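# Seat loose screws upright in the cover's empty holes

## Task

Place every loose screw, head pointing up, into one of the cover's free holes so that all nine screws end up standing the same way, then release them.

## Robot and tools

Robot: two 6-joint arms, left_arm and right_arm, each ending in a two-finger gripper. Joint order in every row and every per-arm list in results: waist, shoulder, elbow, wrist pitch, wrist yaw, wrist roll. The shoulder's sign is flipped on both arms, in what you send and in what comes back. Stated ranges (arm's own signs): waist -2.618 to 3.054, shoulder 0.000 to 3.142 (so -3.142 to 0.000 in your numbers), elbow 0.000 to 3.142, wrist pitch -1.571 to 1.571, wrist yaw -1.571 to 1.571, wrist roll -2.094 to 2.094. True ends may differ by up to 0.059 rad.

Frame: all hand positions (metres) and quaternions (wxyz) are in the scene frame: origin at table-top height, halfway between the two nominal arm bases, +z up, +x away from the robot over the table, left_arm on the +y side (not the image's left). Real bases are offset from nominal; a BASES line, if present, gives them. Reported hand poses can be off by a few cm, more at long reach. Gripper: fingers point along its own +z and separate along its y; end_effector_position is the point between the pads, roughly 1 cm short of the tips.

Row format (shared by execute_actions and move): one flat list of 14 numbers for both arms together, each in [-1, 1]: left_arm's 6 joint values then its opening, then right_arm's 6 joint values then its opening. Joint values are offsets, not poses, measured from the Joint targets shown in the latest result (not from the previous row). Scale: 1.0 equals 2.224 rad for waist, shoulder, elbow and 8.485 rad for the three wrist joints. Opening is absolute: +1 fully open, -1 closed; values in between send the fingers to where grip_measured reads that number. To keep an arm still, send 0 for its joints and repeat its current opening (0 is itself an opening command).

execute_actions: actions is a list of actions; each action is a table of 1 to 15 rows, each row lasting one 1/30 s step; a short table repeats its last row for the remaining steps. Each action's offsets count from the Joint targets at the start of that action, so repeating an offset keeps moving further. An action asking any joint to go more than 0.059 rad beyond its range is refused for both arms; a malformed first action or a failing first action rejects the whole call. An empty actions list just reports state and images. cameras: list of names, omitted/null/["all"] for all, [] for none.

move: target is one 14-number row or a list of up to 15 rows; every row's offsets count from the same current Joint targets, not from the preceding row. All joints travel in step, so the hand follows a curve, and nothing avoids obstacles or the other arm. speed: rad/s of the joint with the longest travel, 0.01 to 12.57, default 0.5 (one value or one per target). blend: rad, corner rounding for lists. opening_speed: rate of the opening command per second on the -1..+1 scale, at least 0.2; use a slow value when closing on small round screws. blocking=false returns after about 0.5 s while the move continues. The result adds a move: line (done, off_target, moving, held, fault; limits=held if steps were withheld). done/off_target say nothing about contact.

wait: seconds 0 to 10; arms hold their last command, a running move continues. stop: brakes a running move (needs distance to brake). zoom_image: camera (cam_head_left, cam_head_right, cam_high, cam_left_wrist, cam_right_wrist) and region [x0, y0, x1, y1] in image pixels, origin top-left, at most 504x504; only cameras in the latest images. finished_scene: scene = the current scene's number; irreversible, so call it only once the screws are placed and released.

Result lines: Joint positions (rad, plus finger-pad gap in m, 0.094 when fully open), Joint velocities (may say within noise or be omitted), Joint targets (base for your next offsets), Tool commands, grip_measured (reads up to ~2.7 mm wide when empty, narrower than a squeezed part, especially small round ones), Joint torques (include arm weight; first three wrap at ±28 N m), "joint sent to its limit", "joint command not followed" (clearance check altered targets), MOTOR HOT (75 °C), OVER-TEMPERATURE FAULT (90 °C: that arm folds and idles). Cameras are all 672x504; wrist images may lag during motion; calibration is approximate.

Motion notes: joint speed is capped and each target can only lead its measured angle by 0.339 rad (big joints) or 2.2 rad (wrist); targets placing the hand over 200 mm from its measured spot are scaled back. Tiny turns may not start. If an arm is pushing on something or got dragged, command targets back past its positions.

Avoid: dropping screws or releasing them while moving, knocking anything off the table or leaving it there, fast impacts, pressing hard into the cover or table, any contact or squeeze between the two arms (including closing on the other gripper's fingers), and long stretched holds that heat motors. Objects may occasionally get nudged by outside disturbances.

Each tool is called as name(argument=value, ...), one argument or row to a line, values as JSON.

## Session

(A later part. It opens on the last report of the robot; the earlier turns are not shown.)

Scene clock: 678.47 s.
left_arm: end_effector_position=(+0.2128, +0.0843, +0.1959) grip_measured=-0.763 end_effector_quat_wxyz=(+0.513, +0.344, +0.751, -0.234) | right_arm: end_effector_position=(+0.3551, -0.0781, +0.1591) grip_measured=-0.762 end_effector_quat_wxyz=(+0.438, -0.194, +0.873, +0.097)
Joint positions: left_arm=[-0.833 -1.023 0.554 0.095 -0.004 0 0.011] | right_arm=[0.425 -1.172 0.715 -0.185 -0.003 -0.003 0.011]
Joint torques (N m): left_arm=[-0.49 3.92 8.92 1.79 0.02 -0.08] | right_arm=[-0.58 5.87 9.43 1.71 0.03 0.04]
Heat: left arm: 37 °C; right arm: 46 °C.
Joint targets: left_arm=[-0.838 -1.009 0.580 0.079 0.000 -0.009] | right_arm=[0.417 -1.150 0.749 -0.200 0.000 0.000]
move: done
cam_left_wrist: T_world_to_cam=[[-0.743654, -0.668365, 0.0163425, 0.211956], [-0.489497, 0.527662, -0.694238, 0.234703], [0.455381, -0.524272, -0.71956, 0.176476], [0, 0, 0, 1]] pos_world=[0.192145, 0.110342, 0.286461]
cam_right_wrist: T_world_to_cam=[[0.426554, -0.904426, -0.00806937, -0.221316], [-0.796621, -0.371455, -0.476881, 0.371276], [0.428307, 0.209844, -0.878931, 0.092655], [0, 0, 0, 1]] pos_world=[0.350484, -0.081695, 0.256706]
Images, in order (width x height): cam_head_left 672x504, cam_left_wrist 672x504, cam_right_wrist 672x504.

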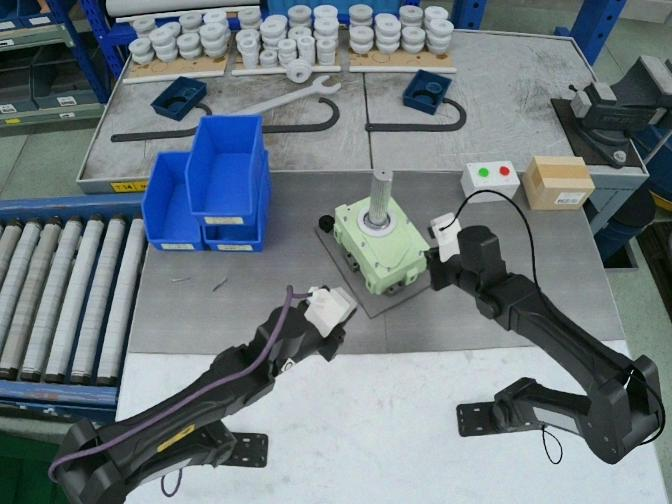

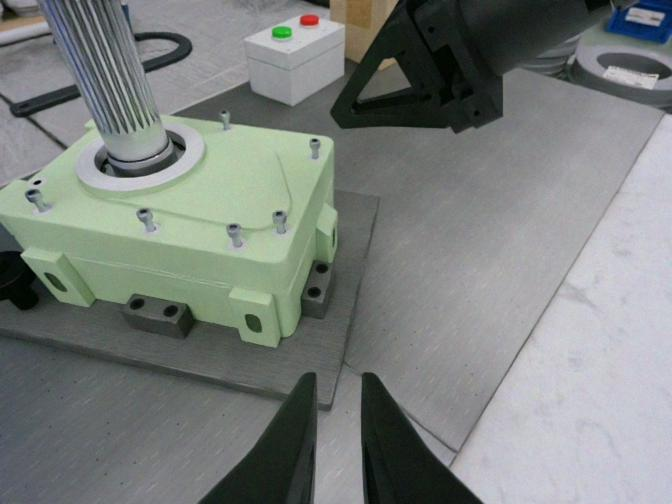

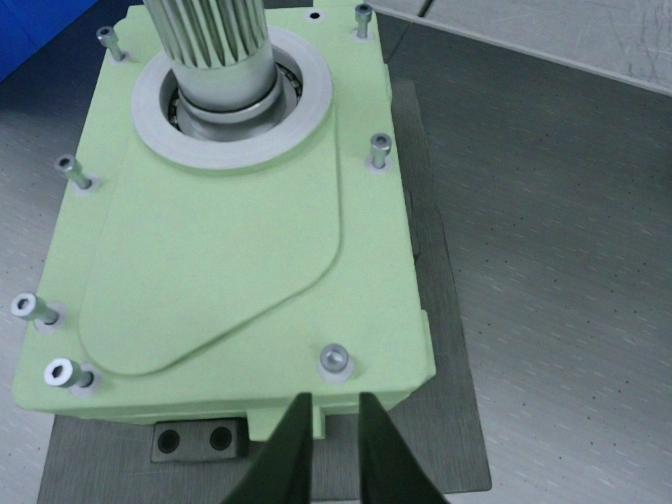

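move(
  target=[
    [0.3768,-0.0634,0.0629,0.0319,0,0.0011,-0.76,0,0,0,0,0,0,-0.76],
    [0.6106,-0.2208,0.3237,-0.0918,0,0.0011,-0.3,0.0373,0.2648,-0.1286,-0.0061,0,0,-0.76],
    [0.6106,-0.5723,0.6605,-0.1811,0.0401,-0.1432,-0.3,0.0373,0.2648,-0.1286,-0.0061,0,0,-0.76],
  ],
  speed=[0.6,0.6,0.5],
)

Scene clock: 881.83 s.
left_arm: end_effector_position=(+0.3709, +0.5011, +0.0887) grip_measured=-0.303 end_effector_quat_wxyz=(+0.103, +0.746, -0.643, +0.138) | right_arm: end_effector_position=(+0.2741, -0.0947, +0.2225) grip_measured=-0.762 end_effector_quat_wxyz=(+0.567, -0.203, +0.785, +0.145)
Joint positions: left_arm=[0.519 -2.254 2.025 -1.438 0.333 -1.212 0.033] | right_arm=[0.492 -0.572 0.488 -0.236 -0.003 -0.003 0.011]
Joint torques (N m): left_arm=[-0.16 9.98 7.25 0.12 0.29 -0.14] | right_arm=[0.64 0.61 5.42 1.95 0.03 0.04]
Heat: left arm: 37 °C; right arm: 40 °C.
Joint targets: left_arm=[0.520 -2.282 2.050 -1.458 0.340 -1.224] | right_arm=[0.500 -0.561 0.464 -0.251 0.000 0.000]
move: done
cam_left_wrist: T_world_to_cam=[[0.985451, 0.169856, 0.00601807, -0.450528], [0.117219, -0.704853, 0.699601, 0.286598], [0.123073, -0.688717, -0.714508, 0.451155], [0, 0, 0, 1]] pos_world=[0.354854, 0.589252, 0.124561]
cam_right_wrist: T_world_to_cam=[[0.488116, -0.872763, -0.00520673, -0.215709], [-0.598583, -0.330419, -0.729741, 0.336716], [0.635171, 0.359315, -0.683704, 0.100576], [0, 0, 0, 1]] pos_world=[0.24296, -0.113144, 0.313356]

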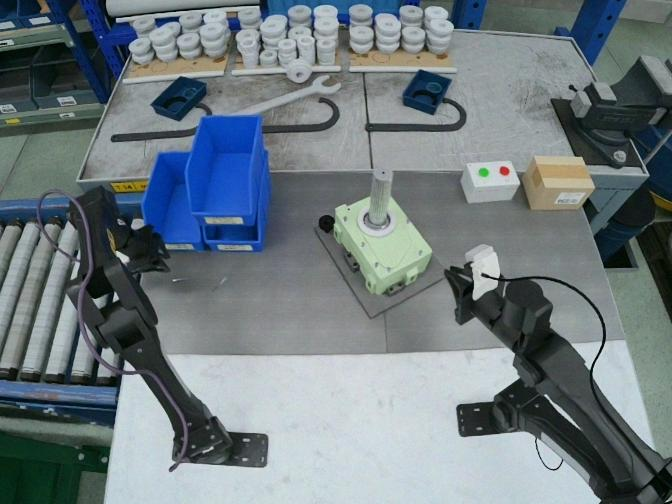

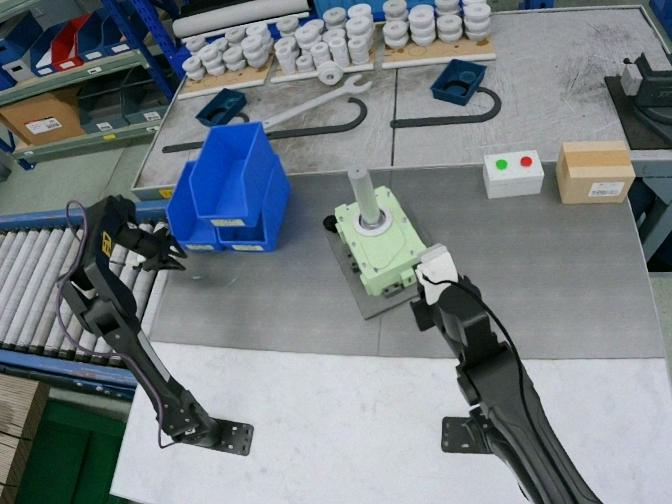

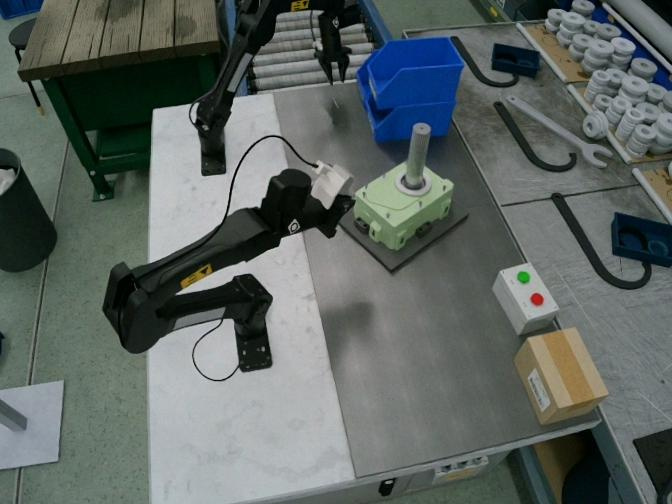

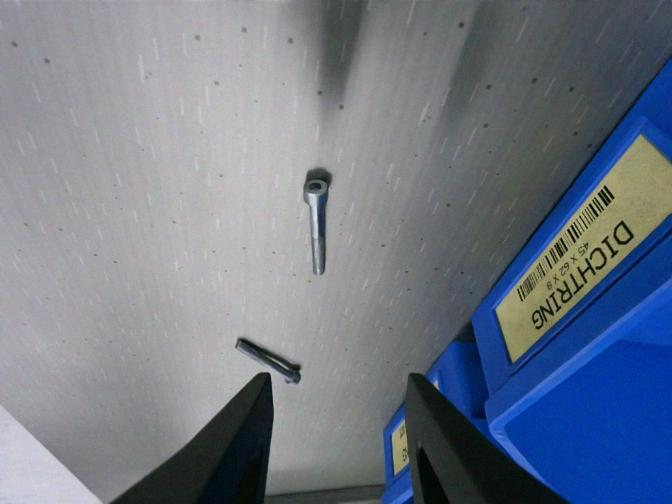

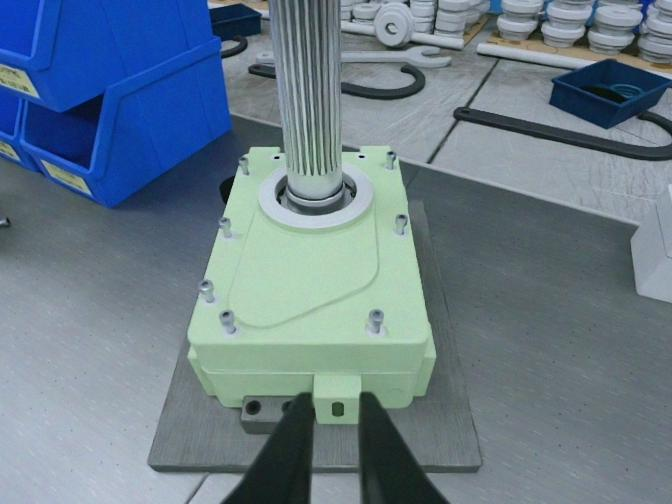

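move(
  target=[0.0027,0.002,-0.0818,0.0194,-0.0005,0.0044,-0.35,0,0,0,0,0,0,-0.76],
  speed=0.25,
  cameras=["cam_left_wrist","cam_head_left"],
)

zoom_image(
  camera="cam_left_wrist",
  region=[220, 180, 460, 420],
)

Scene clock: 912.53 s.
left_arm: end_effector_position=(+0.3659, +0.4983, +0.0526) grip_measured=-0.347 end_effector_quat_wxyz=(+0.108, +0.741, -0.648, +0.137) | right_arm: end_effector_position=(+0.2741, -0.0947, +0.2225) grip_measured=-0.762 end_effector_quat_wxyz=(+0.567, -0.203, +0.785, +0.145)
Joint positions: left_arm=[0.519 -2.254 1.88 -1.308 0.333 -1.196 0.031] | right_arm=[0.492 -0.572 0.488 -0.236 -0.003 -0.003 0.011]
Joint torques (N m): left_arm=[0.49 10.43 4.1 0.42 0.24 0.07] | right_arm=[0.62 0.62 5.44 1.95 0.03 0.04]
Heat: left arm: 35 °C; right arm: 40 °C.
Joint targets: left_arm=[0.526 -2.277 1.868 -1.293 0.336 -1.187] | right_arm=[0.500 -0.561 0.464 -0.251 0.000 0.000]
move: done
cam_left_wrist: T_world_to_cam=[[0.987966, 0.154657, -0.0020139, -0.437932], [0.111386, -0.702391, 0.703023, 0.311208], [0.107313, -0.694787, -0.711165, 0.432714], [0, 0, 0, 1]] pos_world=[0.351562, 0.586963, 0.0880629]
Images, in order (width x height): cam_head_left 672x504, cam_left_wrist 672x504.

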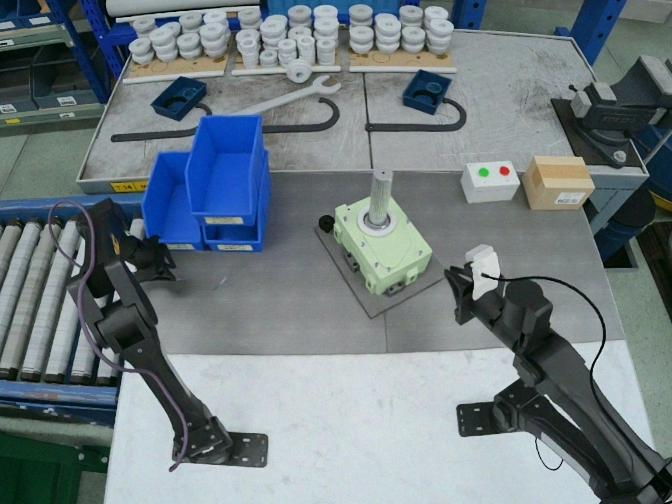

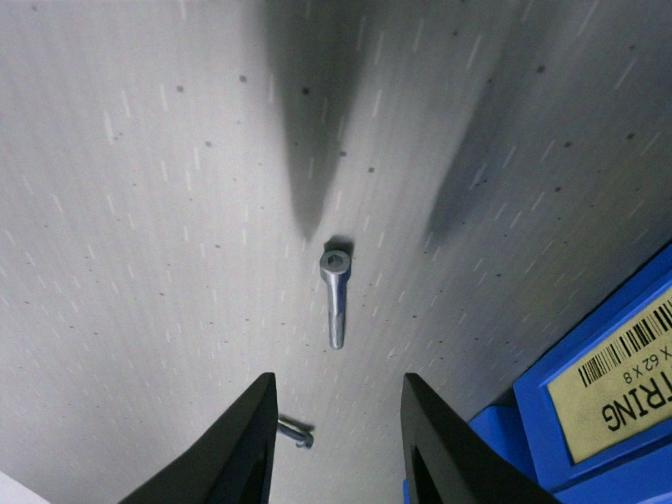

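Scaled by 2.100 from the camera's image (finer frame: 960x720).

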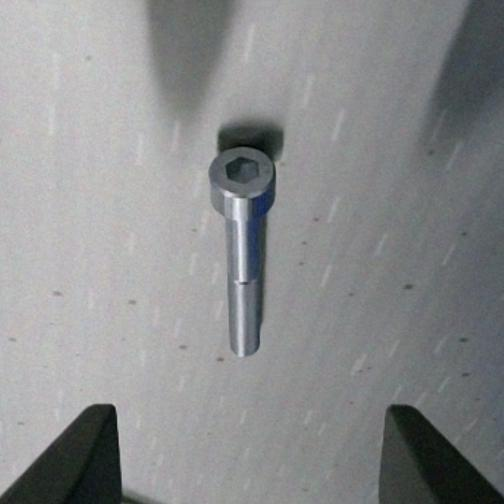

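move(
  target=[0,-0.0118,-0.0312,0.01115,0,0,-0.35,0,0,0,0,0,0,-0.76],
  speed=0.1,
  cameras=["cam_left_wrist"],
)

zoom_image(
  camera="cam_left_wrist",
  region=[220, 260, 460, 500],
)

Scene clock: 928.33 s.
left_arm: end_effector_position=(+0.3675, +0.4992, +0.0276) grip_measured=-0.347 end_effector_quat_wxyz=(+0.105, +0.741, -0.649, +0.138) | right_arm: end_effector_position=(+0.2741, -0.0947, +0.2225) grip_measured=-0.762 end_effector_quat_wxyz=(+0.567, -0.203, +0.785, +0.145)
Joint positions: left_arm=[0.519 -2.273 1.812 -1.213 0.333 -1.196 0.031] | right_arm=[0.492 -0.572 0.488 -0.236 -0.003 -0.003 0.011]
Joint torques (N m): left_arm=[0.5 9.77 4.07 0.47 0.24 0.06] | right_arm=[0.62 0.61 5.42 1.94 0.03 0.04]
Heat: left arm: 34 °C; right arm: 41 °C.
Joint targets: left_arm=[0.526 -2.304 1.799 -1.199 0.336 -1.187] | right_arm=[0.500 -0.561 0.464 -0.251 0.000 0.000]
move: done
cam_left_wrist: T_world_to_cam=[[0.988013, 0.15428, 0.0053202, -0.439736], [0.106306, -0.704967, 0.701228, 0.332402], [0.111936, -0.692256, -0.712918, 0.412404], [0, 0, 0, 1]] pos_world=[0.352965, 0.587665, 0.06326]

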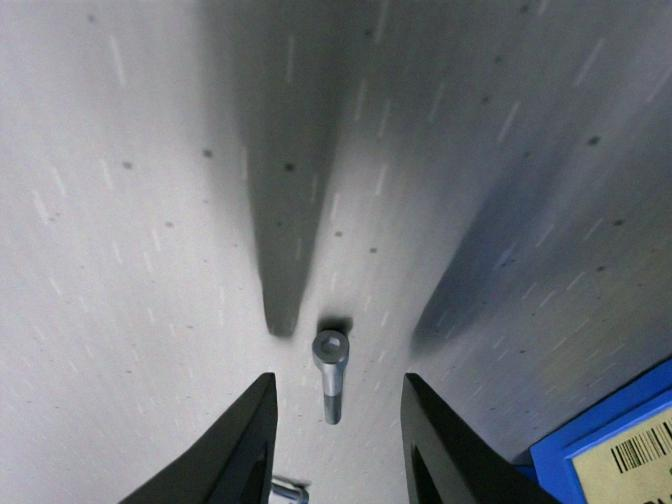

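Scaled by 2.100 from the camera's image (finer frame: 960x720).

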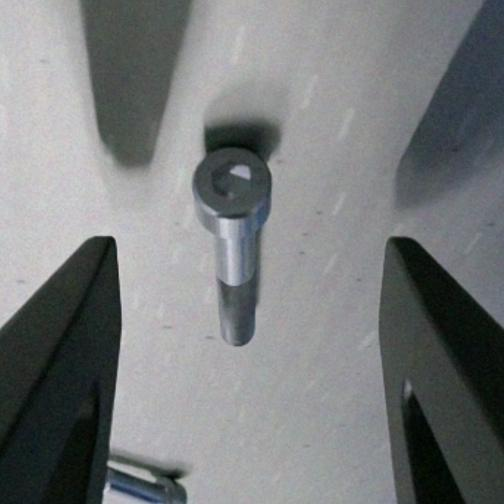

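move(
  target=[0,-0.0054,0,0,0,0,-0.35,0,0,0,0,0,0,-0.76],
  speed=0.1,
  cameras=["cam_left_wrist"],
)

zoom_image(
  camera="cam_left_wrist",
  region=[220, 260, 460, 500],
)

Scene clock: 939.63 s.
left_arm: end_effector_position=(+0.3668, +0.4988, +0.0231) grip_measured=-0.347 end_effector_quat_wxyz=(+0.110, +0.741, -0.648, +0.136) | right_arm: end_effector_position=(+0.2741, -0.0947, +0.2225) grip_measured=-0.762 end_effector_quat_wxyz=(+0.567, -0.203, +0.785, +0.145)
Joint positions: left_arm=[0.519 -2.284 1.812 -1.212 0.333 -1.196 0.031] | right_arm=[0.492 -0.572 0.488 -0.236 -0.003 -0.003 0.011]
Joint torques (N m): left_arm=[0.46 9.81 3.99 0.43 0.25 0.09] | right_arm=[0.62 0.61 5.42 1.95 0.03 0.04]
Heat: left arm: 33 °C; right arm: 41 °C.
Joint targets: left_arm=[0.526 -2.315 1.799 -1.199 0.336 -1.187] | right_arm=[0.500 -0.561 0.464 -0.251 0.000 0.000]
move: done
cam_left_wrist: T_world_to_cam=[[0.988015, 0.154297, -0.00436523, -0.438725], [0.112674, -0.701585, 0.703621, 0.331294], [0.105504, -0.69568, -0.710562, 0.413031], [0, 0, 0, 1]] pos_world=[0.352561, 0.587462, 0.0584639]

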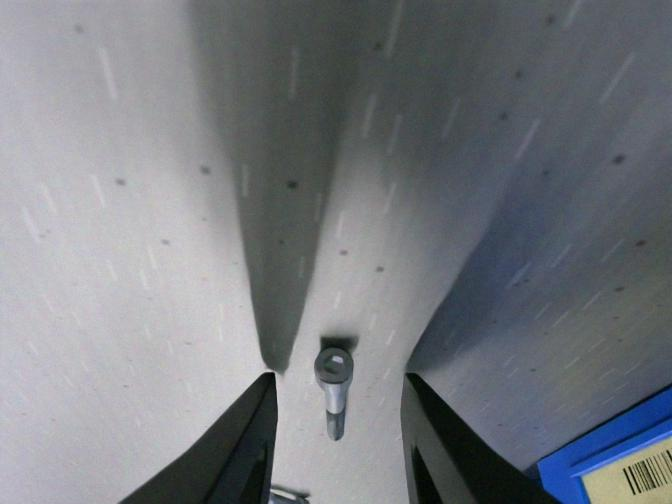

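Scaled by 2.100 from the camera's image (finer frame: 960x720).

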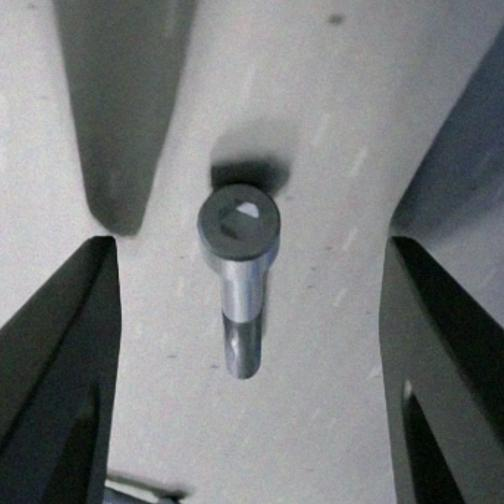

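move(
  target=[
    [0,-0.0016,0,0,0,0,-0.35,0,0,0,0,0,0,-0.76],
    [0,-0.0016,0,0,0,0,-1,0,0,0,0,0,0,-0.76],
  ],
  speed=0.1,
  opening_speed=0.8,
  cameras=["cam_left_wrist"],
)

zoom_image(
  camera="cam_left_wrist",
  region=[220, 260, 460, 500],
)

Scene clock: 971.23 s.
left_arm: end_effector_position=(+0.3668, +0.4987, +0.0232) grip_measured=-0.942 end_effector_quat_wxyz=(+0.110, +0.741, -0.648, +0.136) | right_arm: end_effector_position=(+0.2741, -0.0947, +0.2225) grip_measured=-0.762 end_effector_quat_wxyz=(+0.567, -0.203, +0.785, +0.145)
Joint positions: left_arm=[0.519 -2.284 1.812 -1.212 0.334 -1.196 0.003] | right_arm=[0.492 -0.572 0.488 -0.236 -0.003 -0.003 0.011]
Joint torques (N m): left_arm=[0.44 9.44 4 0.4 0.22 0.06] | right_arm=[0.62 0.61 5.42 1.94 0.03 0.04]
Heat: left arm: 33 °C; right arm: 41 °C.
Joint targets: left_arm=[0.526 -2.319 1.799 -1.199 0.336 -1.187] | right_arm=[0.500 -0.561 0.464 -0.251 0.000 0.000]
move: done
cam_left_wrist: T_world_to_cam=[[0.987994, 0.154432, -0.00419549, -0.438791], [0.112567, -0.701027, 0.704195, 0.3309], [0.105809, -0.696213, -0.709995, 0.413133], [0, 0, 0, 1]] pos_world=[0.352561, 0.587362, 0.058463]

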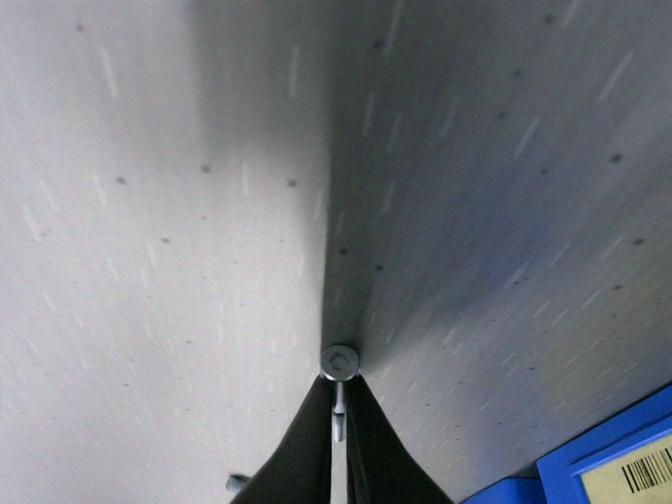

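Scaled by 2.100 from the camera's image (finer frame: 960x720).

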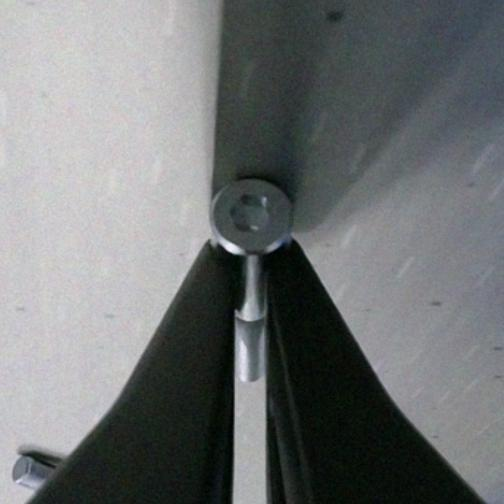

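move(
  target=[
    [0,0.0257,0.1267,-0.038,0,0,-1,0,0,0,0,0,0,-0.76],
    [-0.1915,0.4582,-0.1344,0.0352,0.0193,0.1399,-1,0,0,0,0,0,0,-0.76],
    [-0.362,0.1493,-0.1349,0.1371,0.0339,0.1784,-1,0,0,0,0,0,0,-0.76],
  ],
  speed=[0.3,0.5,0.4],
)

zoom_image(
  camera="cam_right_wrist",
  region=[200, 60, 440, 300],
)

Scene clock: 1041.20 s.
left_arm: end_effector_position=(+0.4775, +0.0905, +0.2035) grip_measured=-0.945 end_effector_quat_wxyz=(+0.485, +0.397, +0.736, -0.257) | right_arm: end_effector_position=(+0.2741, -0.0947, +0.2225) grip_measured=-0.762 end_effector_quat_wxyz=(+0.567, -0.203, +0.785, +0.145)
Joint positions: left_arm=[-0.28 -1.966 1.51 -0.051 0.611 0.315 0.003] | right_arm=[0.492 -0.572 0.488 -0.236 -0.003 -0.003 0.011]
Joint torques (N m): left_arm=[-0.03 9.5 5.75 1.94 0.34 0.11] | right_arm=[0.62 0.61 5.42 1.94 0.03 0.04]
Heat: left arm: 33 °C; right arm: 41 °C.
Joint targets: left_arm=[-0.279 -1.987 1.498 -0.035 0.624 0.327] | right_arm=[0.500 -0.561 0.464 -0.251 0.000 0.000]
move: done
cam_left_wrist: T_world_to_cam=[[-0.822799, -0.568239, 0.0103111, 0.442793], [-0.42805, 0.607669, -0.668964, 0.324507], [0.373866, -0.554836, -0.743224, 0.111179], [0, 0, 0, 1]] pos_world=[0.461669, 0.116105, 0.295149]
cam_right_wrist: T_world_to_cam=[[0.488116, -0.872763, -0.00520673, -0.215709], [-0.598583, -0.330419, -0.729741, 0.336716], [0.635171, 0.359315, -0.683704, 0.100576], [0, 0, 0, 1]] pos_world=[0.24296, -0.113144, 0.313356]

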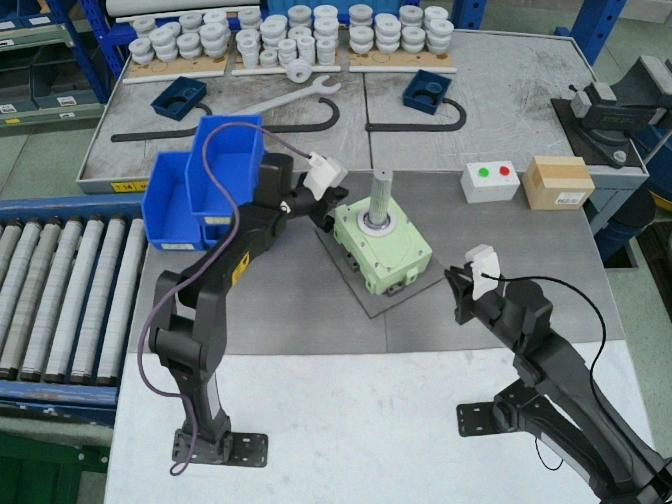

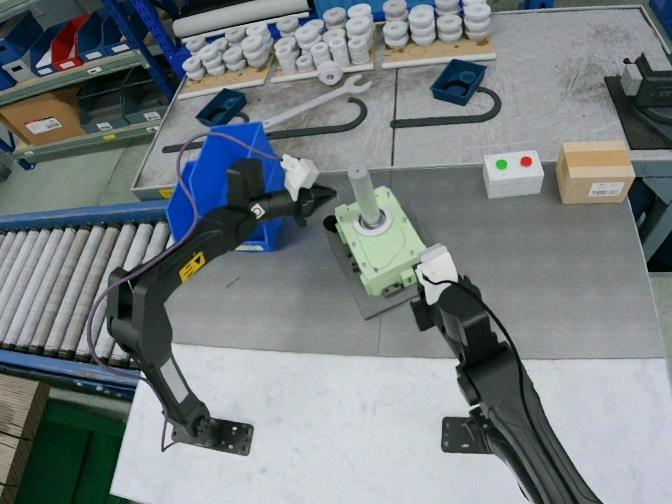

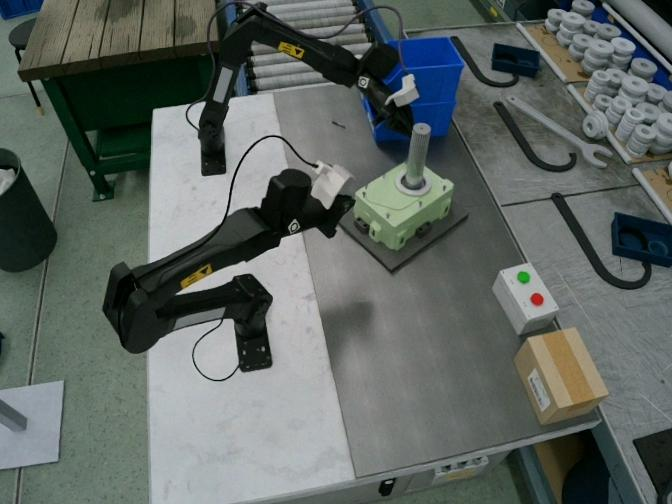

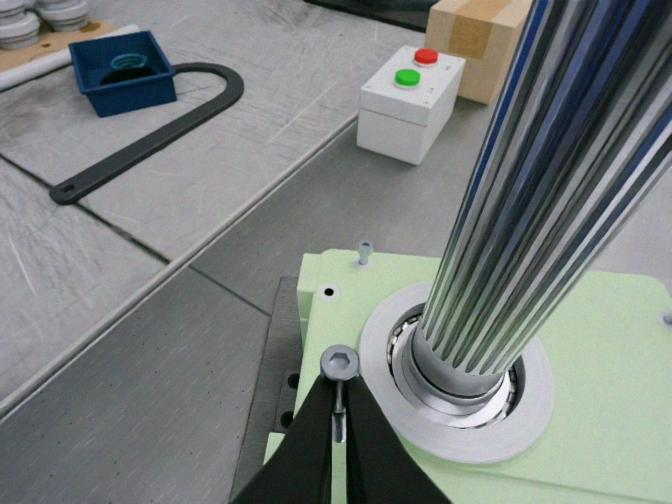

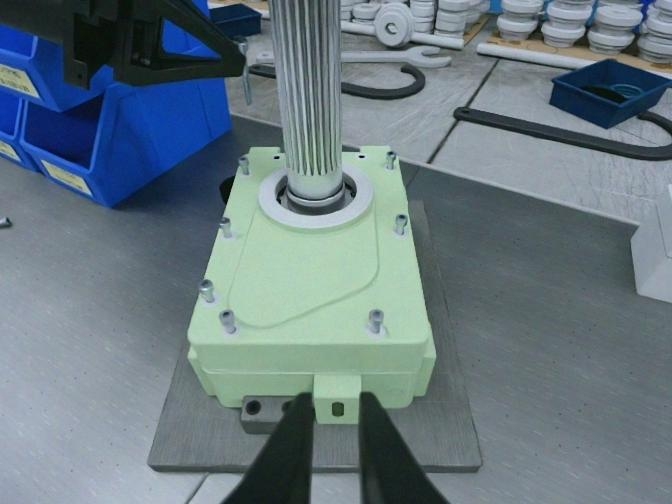

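Scaled by 2.100 from the camera's image (finer frame: 960x720).

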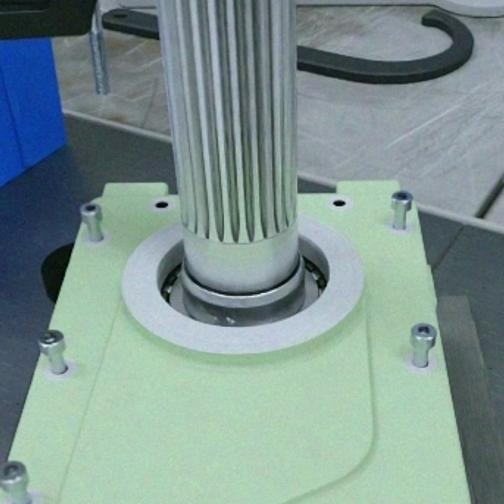

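move(
  target=[-0.0519,-0.153,0.2027,-0.0088,-0.0117,-0.0079,-1,0,0,0,0,0,0,-0.76],
  speed=0.25,
  cameras=["cam_left_wrist","cam_right_wrist","cam_head_left"],
)

zoom_image(
  camera="cam_right_wrist",
  region=[220, 60, 420, 210],
)

zoom_image(
  camera="cam_left_wrist",
  region=[290, 330, 390, 480],
)

Scene clock: 1063.47 s.
left_arm: end_effector_position=(+0.5313, +0.0141, +0.1824) grip_measured=-0.946 end_effector_quat_wxyz=(+0.489, +0.405, +0.728, -0.259) | right_arm: end_effector_position=(+0.2741, -0.0947, +0.2225) grip_measured=-0.762 end_effector_quat_wxyz=(+0.567, -0.203, +0.785, +0.145)
Joint positions: left_arm=[-0.388 -2.292 1.918 -0.091 0.528 0.268 0.003] | right_arm=[0.492 -0.572 0.488 -0.236 -0.003 -0.003 0.011]
Joint torques (N m): left_arm=[-0.59 11.25 9.2 1.66 0.13 -0.09] | right_arm=[0.62 0.62 5.42 1.95 0.03 0.04]
Heat: left arm: 35 °C; right arm: 41 °C.
Joint targets: left_arm=[-0.395 -2.327 1.949 -0.110 0.524 0.260] | right_arm=[0.500 -0.561 0.464 -0.251 0.000 0.000]
move: done
cam_left_wrist: T_world_to_cam=[[-0.83209, -0.554636, -0.00219453, 0.450827], [-0.406951, 0.613205, -0.677031, 0.370078], [0.376851, -0.562457, -0.735952, 0.0301917], [0, 0, 0, 1]] pos_world=[0.514354, 0.0400929, 0.273763]
cam_right_wrist: T_world_to_cam=[[0.488116, -0.872763, -0.00520673, -0.215709], [-0.598583, -0.330419, -0.729741, 0.336716], [0.635171, 0.359315, -0.683704, 0.100576], [0, 0, 0, 1]] pos_world=[0.24296, -0.113144, 0.313356]
Images, in order (width x height): cam_head_left 672x504, cam_left_wrist 672x504, cam_right_wrist 672x504.

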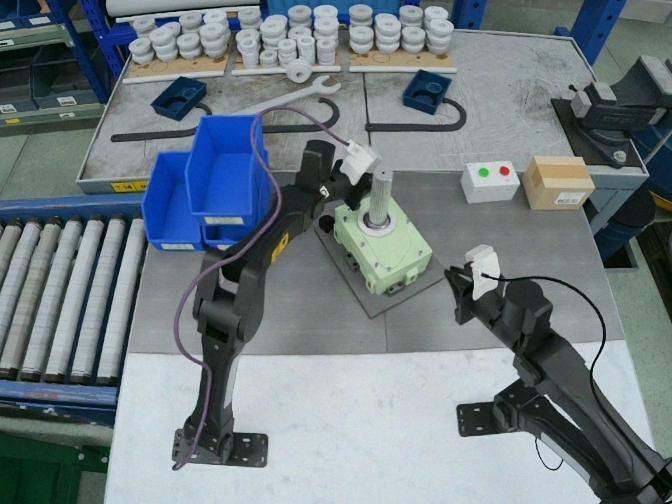

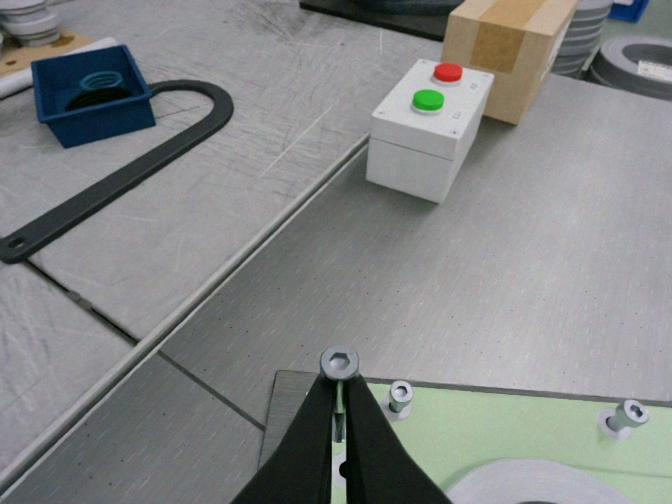

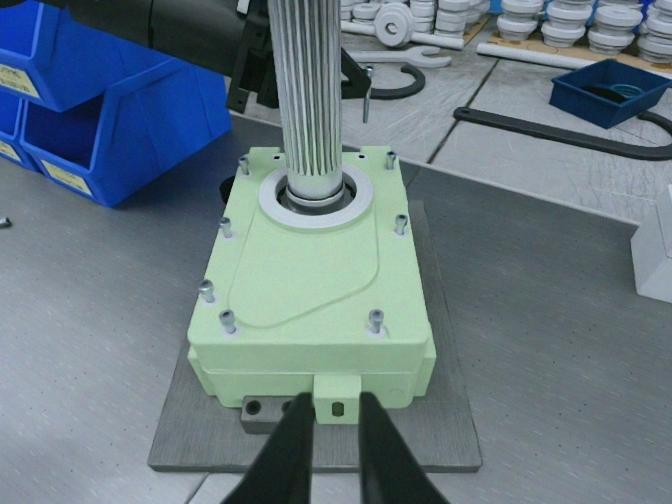

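Scaled by 2.520 from the camera's image (finer frame: 960x720).

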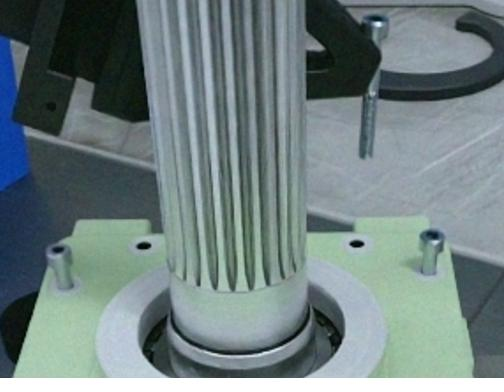

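Scaled by 3.360 from the camera's image (finer frame: 960x720).

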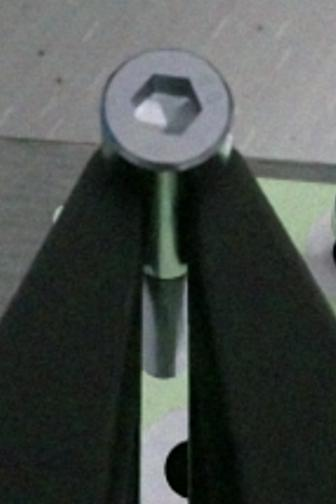

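move(
  target=[-0.0007,-0.0031,-0.0598,0.0146,0,0,-1,0,0,0,0,0,0,-0.76],
  speed=0.12,
  cameras=["cam_left_wrist","cam_right_wrist"],
)

zoom_image(
  camera="cam_right_wrist",
  region=[320, 90, 420, 190],
)

zoom_image(
  camera="cam_left_wrist",
  region=[290, 380, 390, 480],
)

Scene clock: 1120.47 s.
left_arm: end_effector_position=(+0.5292, +0.0162, +0.1566) grip_measured=-0.946 end_effector_quat_wxyz=(+0.487, +0.401, +0.732, -0.257) | right_arm: end_effector_position=(+0.2741, -0.0947, +0.2225) grip_measured=-0.762 end_effector_quat_wxyz=(+0.567, -0.203, +0.785, +0.145)
Joint positions: left_arm=[-0.388 -2.3 1.832 -0.003 0.521 0.264 0.003] | right_arm=[0.492 -0.572 0.488 -0.236 -0.003 -0.003 0.011]
Joint torques (N m): left_arm=[-0.64 11.17 5.24 1.99 0.17 -0.07] | right_arm=[0.62 0.62 5.44 1.95 0.03 0.04]
Heat: left arm: 36 °C; right arm: 42 °C.
Joint targets: left_arm=[-0.396 -2.334 1.816 0.014 0.524 0.260] | right_arm=[0.500 -0.561 0.464 -0.251 0.000 0.000]
move: done
cam_left_wrist: T_world_to_cam=[[-0.827493, -0.561472, 0.00227499, 0.447183], [-0.416994, 0.61184, -0.672137, 0.35487], [0.375994, -0.557137, -0.740424, 0.0142521], [0, 0, 0, 1]] pos_world=[0.512661, 0.0418974, 0.248056]
cam_right_wrist: T_world_to_cam=[[0.488116, -0.872763, -0.00520673, -0.215709], [-0.598583, -0.330419, -0.729741, 0.336716], [0.635171, 0.359315, -0.683704, 0.100576], [0, 0, 0, 1]] pos_world=[0.24296, -0.113144, 0.313356]

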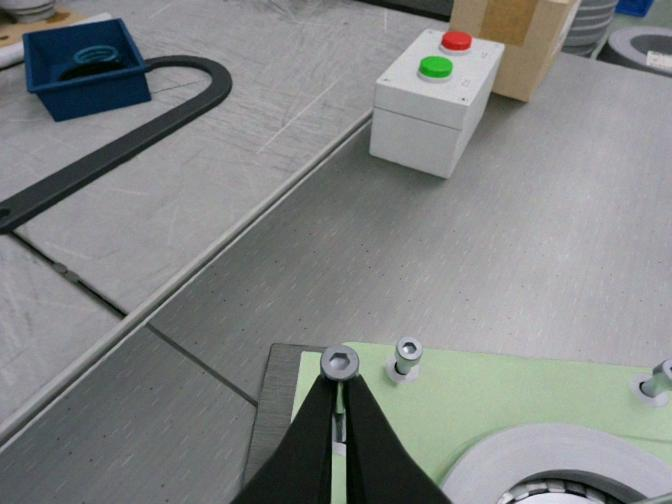

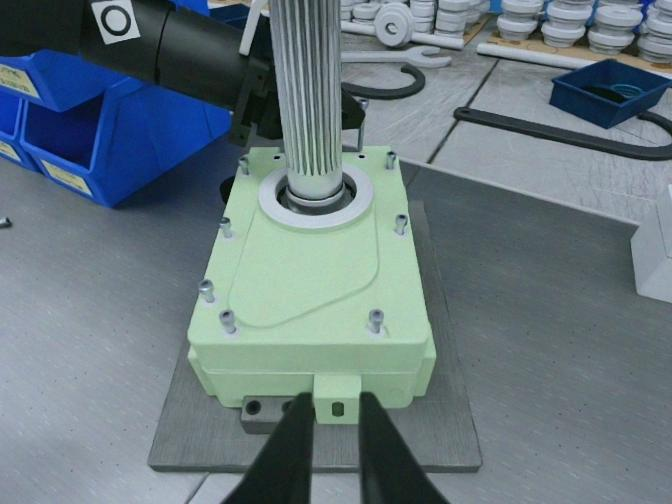

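Scaled by 5.040 from the camera's image (finer frame: 960x720).

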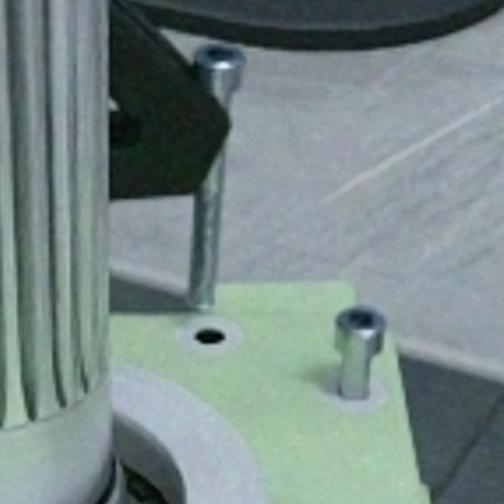

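Scaled by 5.040 from the camera's image (finer frame: 960x720).

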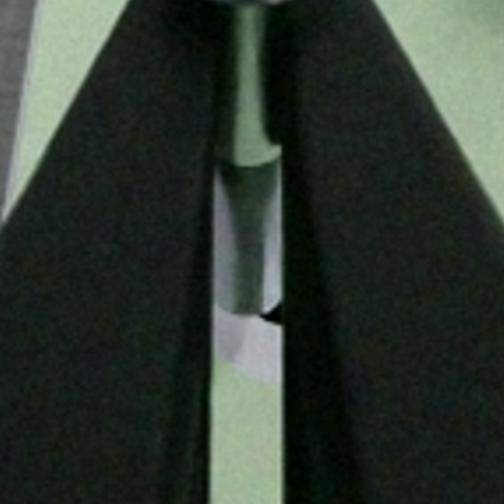

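move(
  target=[-0.0021,0,0,0,0,0,-1,0,0,0,0,0,0,-0.76],
  speed=0.1,
  cameras=["cam_left_wrist","cam_right_wrist"],
)

zoom_image(
  camera="cam_right_wrist",
  region=[335, 125, 385, 175],
)

zoom_image(
  camera="cam_left_wrist",
  region=[315, 420, 365, 470],
)

Scene clock: 1146.93 s.
left_arm: end_effector_position=(+0.5292, +0.0162, +0.1566) grip_measured=-0.946 end_effector_quat_wxyz=(+0.487, +0.401, +0.732, -0.257) | right_arm: end_effector_position=(+0.2741, -0.0947, +0.2225) grip_measured=-0.762 end_effector_quat_wxyz=(+0.567, -0.203, +0.785, +0.145)
Joint positions: left_arm=[-0.388 -2.3 1.832 -0.003 0.521 0.264 0.003] | right_arm=[0.492 -0.572 0.488 -0.236 -0.003 -0.003 0.011]
Joint torques (N m): left_arm=[-1.09 11.17 5.35 1.99 0.21 -0.03] | right_arm=[0.62 0.62 5.42 1.94 0.02 0.04]
Heat: left arm: 38 °C; right arm: 42 °C.
Joint targets: left_arm=[-0.401 -2.334 1.816 0.014 0.524 0.260] | right_arm=[0.500 -0.561 0.464 -0.251 0.000 0.000]
move: done
cam_left_wrist: T_world_to_cam=[[-0.827498, -0.561465, 0.00212043, 0.447223], [-0.416798, 0.611747, -0.672343, 0.354892], [0.3762, -0.557246, -0.740237, 0.0141791], [0, 0, 0, 1]] pos_world=[0.512661, 0.0418975, 0.248157]
cam_right_wrist: T_world_to_cam=[[0.488116, -0.872763, -0.00520673, -0.215709], [-0.598583, -0.330419, -0.729741, 0.336716], [0.635171, 0.359315, -0.683704, 0.100576], [0, 0, 0, 1]] pos_world=[0.24296, -0.113144, 0.313356]

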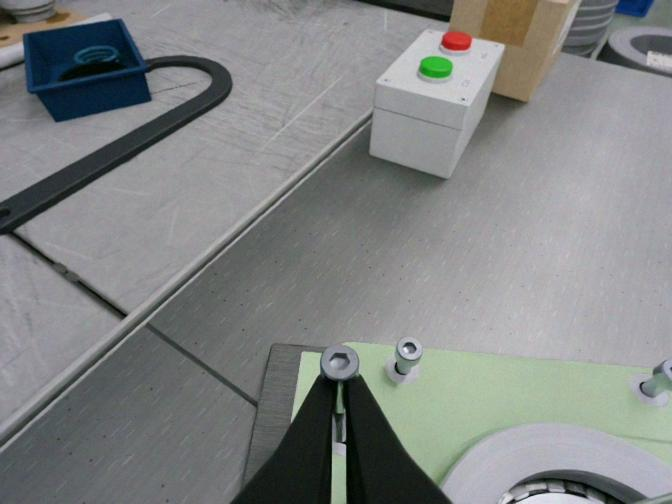

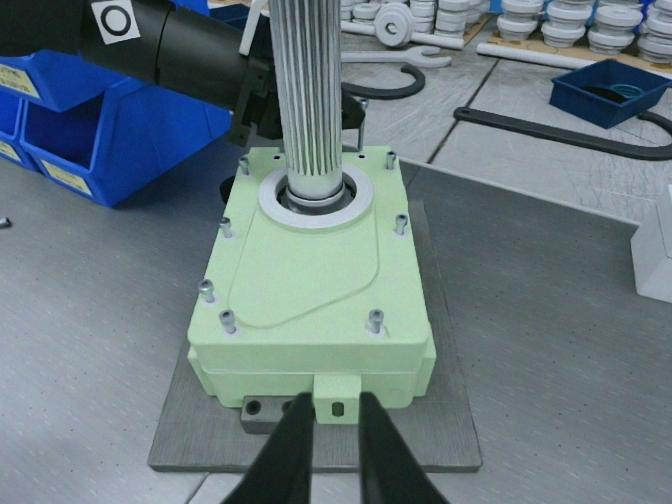

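Scaled by 10.080 from the camera's image (finer frame: 960x720).

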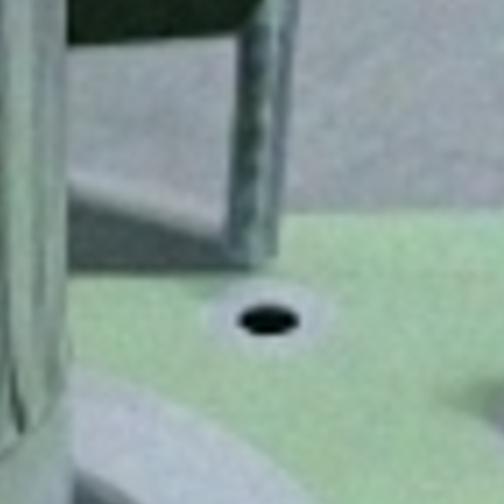

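Scaled by 10.080 from the camera's image (finer frame: 960x720).

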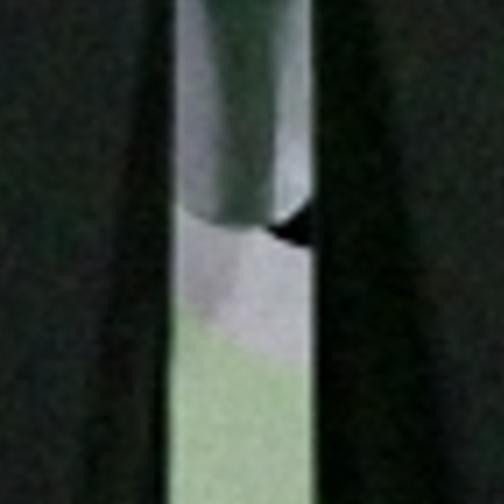

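move(
  target=[-0.0030,0,0,0,0,0,-1,0,0,0,0,0,0,-0.76],
  speed=0.05,
  cameras=[],
)

Scene clock: 1157.50 s.
left_arm: end_effector_position=(+0.5289, +0.0158, +0.1565) grip_measured=-0.946 end_effector_quat_wxyz=(+0.487, +0.402, +0.732, -0.257) | right_arm: end_effector_position=(+0.2741, -0.0947, +0.2225) grip_measured=-0.762 end_effector_quat_wxyz=(+0.567, -0.203, +0.785, +0.145)
Joint positions: left_arm=[-0.388 -2.3 1.831 -0.002 0.521 0.264 0.003] | right_arm=[0.492 -0.572 0.488 -0.236 -0.003 -0.003 0.011]
Joint torques (N m): left_arm=[-1.66 11.3 5.27 1.99 0.17 -0.05] | right_arm=[0.62 0.62 5.42 1.95 0.02 0.04]
Heat: left arm: 38 °C; right arm: 42 °C.
Joint targets: left_arm=[-0.408 -2.334 1.816 0.014 0.524 0.260] | right_arm=[0.500 -0.561 0.464 -0.251 0.000 0.000]
move: done

move(
  target=[-0.0018,0,0,0,0,0,-1,0,0,0,0,0,0,-0.76],
  speed=0.05,
  cameras=["cam_left_wrist","cam_right_wrist"],
)

zoom_image(
  camera="cam_right_wrist",
  region=[335, 125, 385, 175],
)

zoom_image(
  camera="cam_left_wrist",
  region=[315, 420, 365, 470],
)

Scene clock: 1164.47 s.
left_arm: end_effector_position=(+0.5289, +0.0157, +0.1565) grip_measured=-0.946 end_effector_quat_wxyz=(+0.487, +0.402, +0.732, -0.257) | right_arm: end_effector_position=(+0.2741, -0.0947, +0.2225) grip_measured=-0.762 end_effector_quat_wxyz=(+0.567, -0.203, +0.785, +0.145)
Joint positions: left_arm=[-0.389 -2.3 1.831 -0.002 0.52 0.264 0.003] | right_arm=[0.492 -0.572 0.488 -0.236 -0.003 -0.003 0.011]
Joint torques (N m): left_arm=[-1.77 11.18 5.3 1.96 0.23 -0.03] | right_arm=[0.62 0.62 5.42 1.95 0.03 0.04]
Heat: left arm: 38 °C; right arm: 42 °C.
Joint targets: left_arm=[-0.412 -2.334 1.816 0.014 0.524 0.260] | right_arm=[0.500 -0.561 0.464 -0.251 0.000 0.000]
move: done
cam_left_wrist: T_world_to_cam=[[-0.827761, -0.561077, 0.00181082, 0.446834], [-0.416381, 0.612119, -0.672263, 0.354818], [0.376083, -0.557227, -0.74031, 0.0139607], [0, 0, 0, 1]] pos_world=[0.51236, 0.0412968, 0.248057]
cam_right_wrist: T_world_to_cam=[[0.488116, -0.872763, -0.00520673, -0.215709], [-0.598583, -0.330419, -0.729741, 0.336716], [0.635171, 0.359315, -0.683704, 0.100576], [0, 0, 0, 1]] pos_world=[0.24296, -0.113144, 0.313356]

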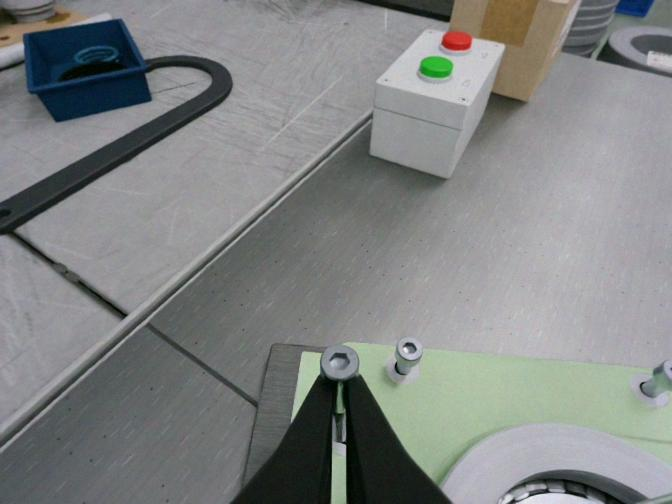

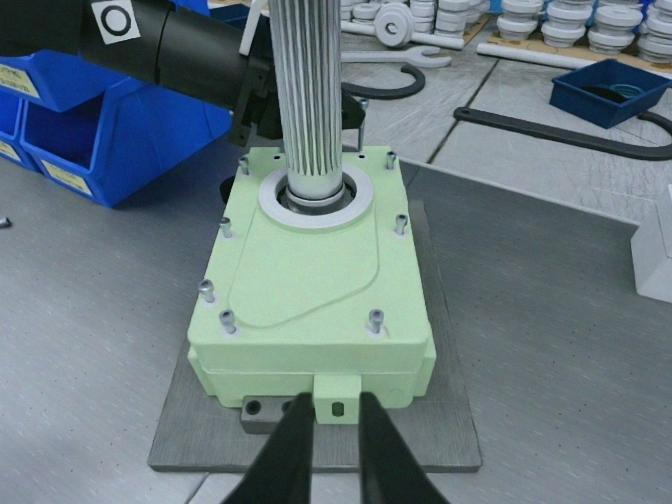

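Scaled by 10.080 from the camera's image (finer frame: 960x720).

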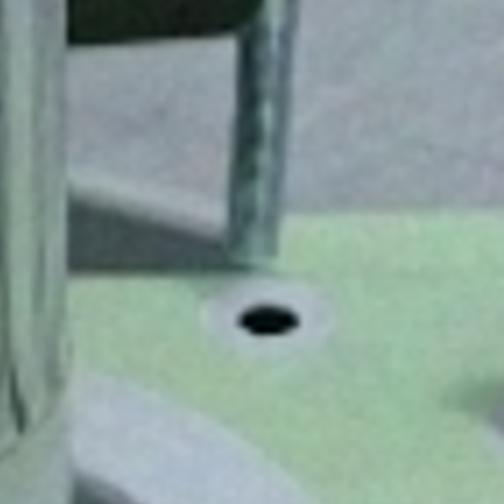

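Scaled by 10.080 from the camera's image (finer frame: 960x720).

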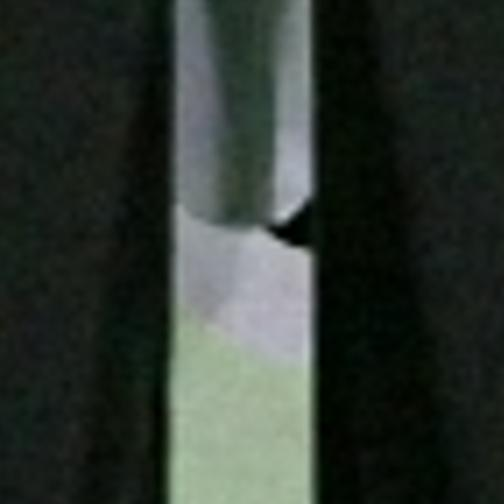

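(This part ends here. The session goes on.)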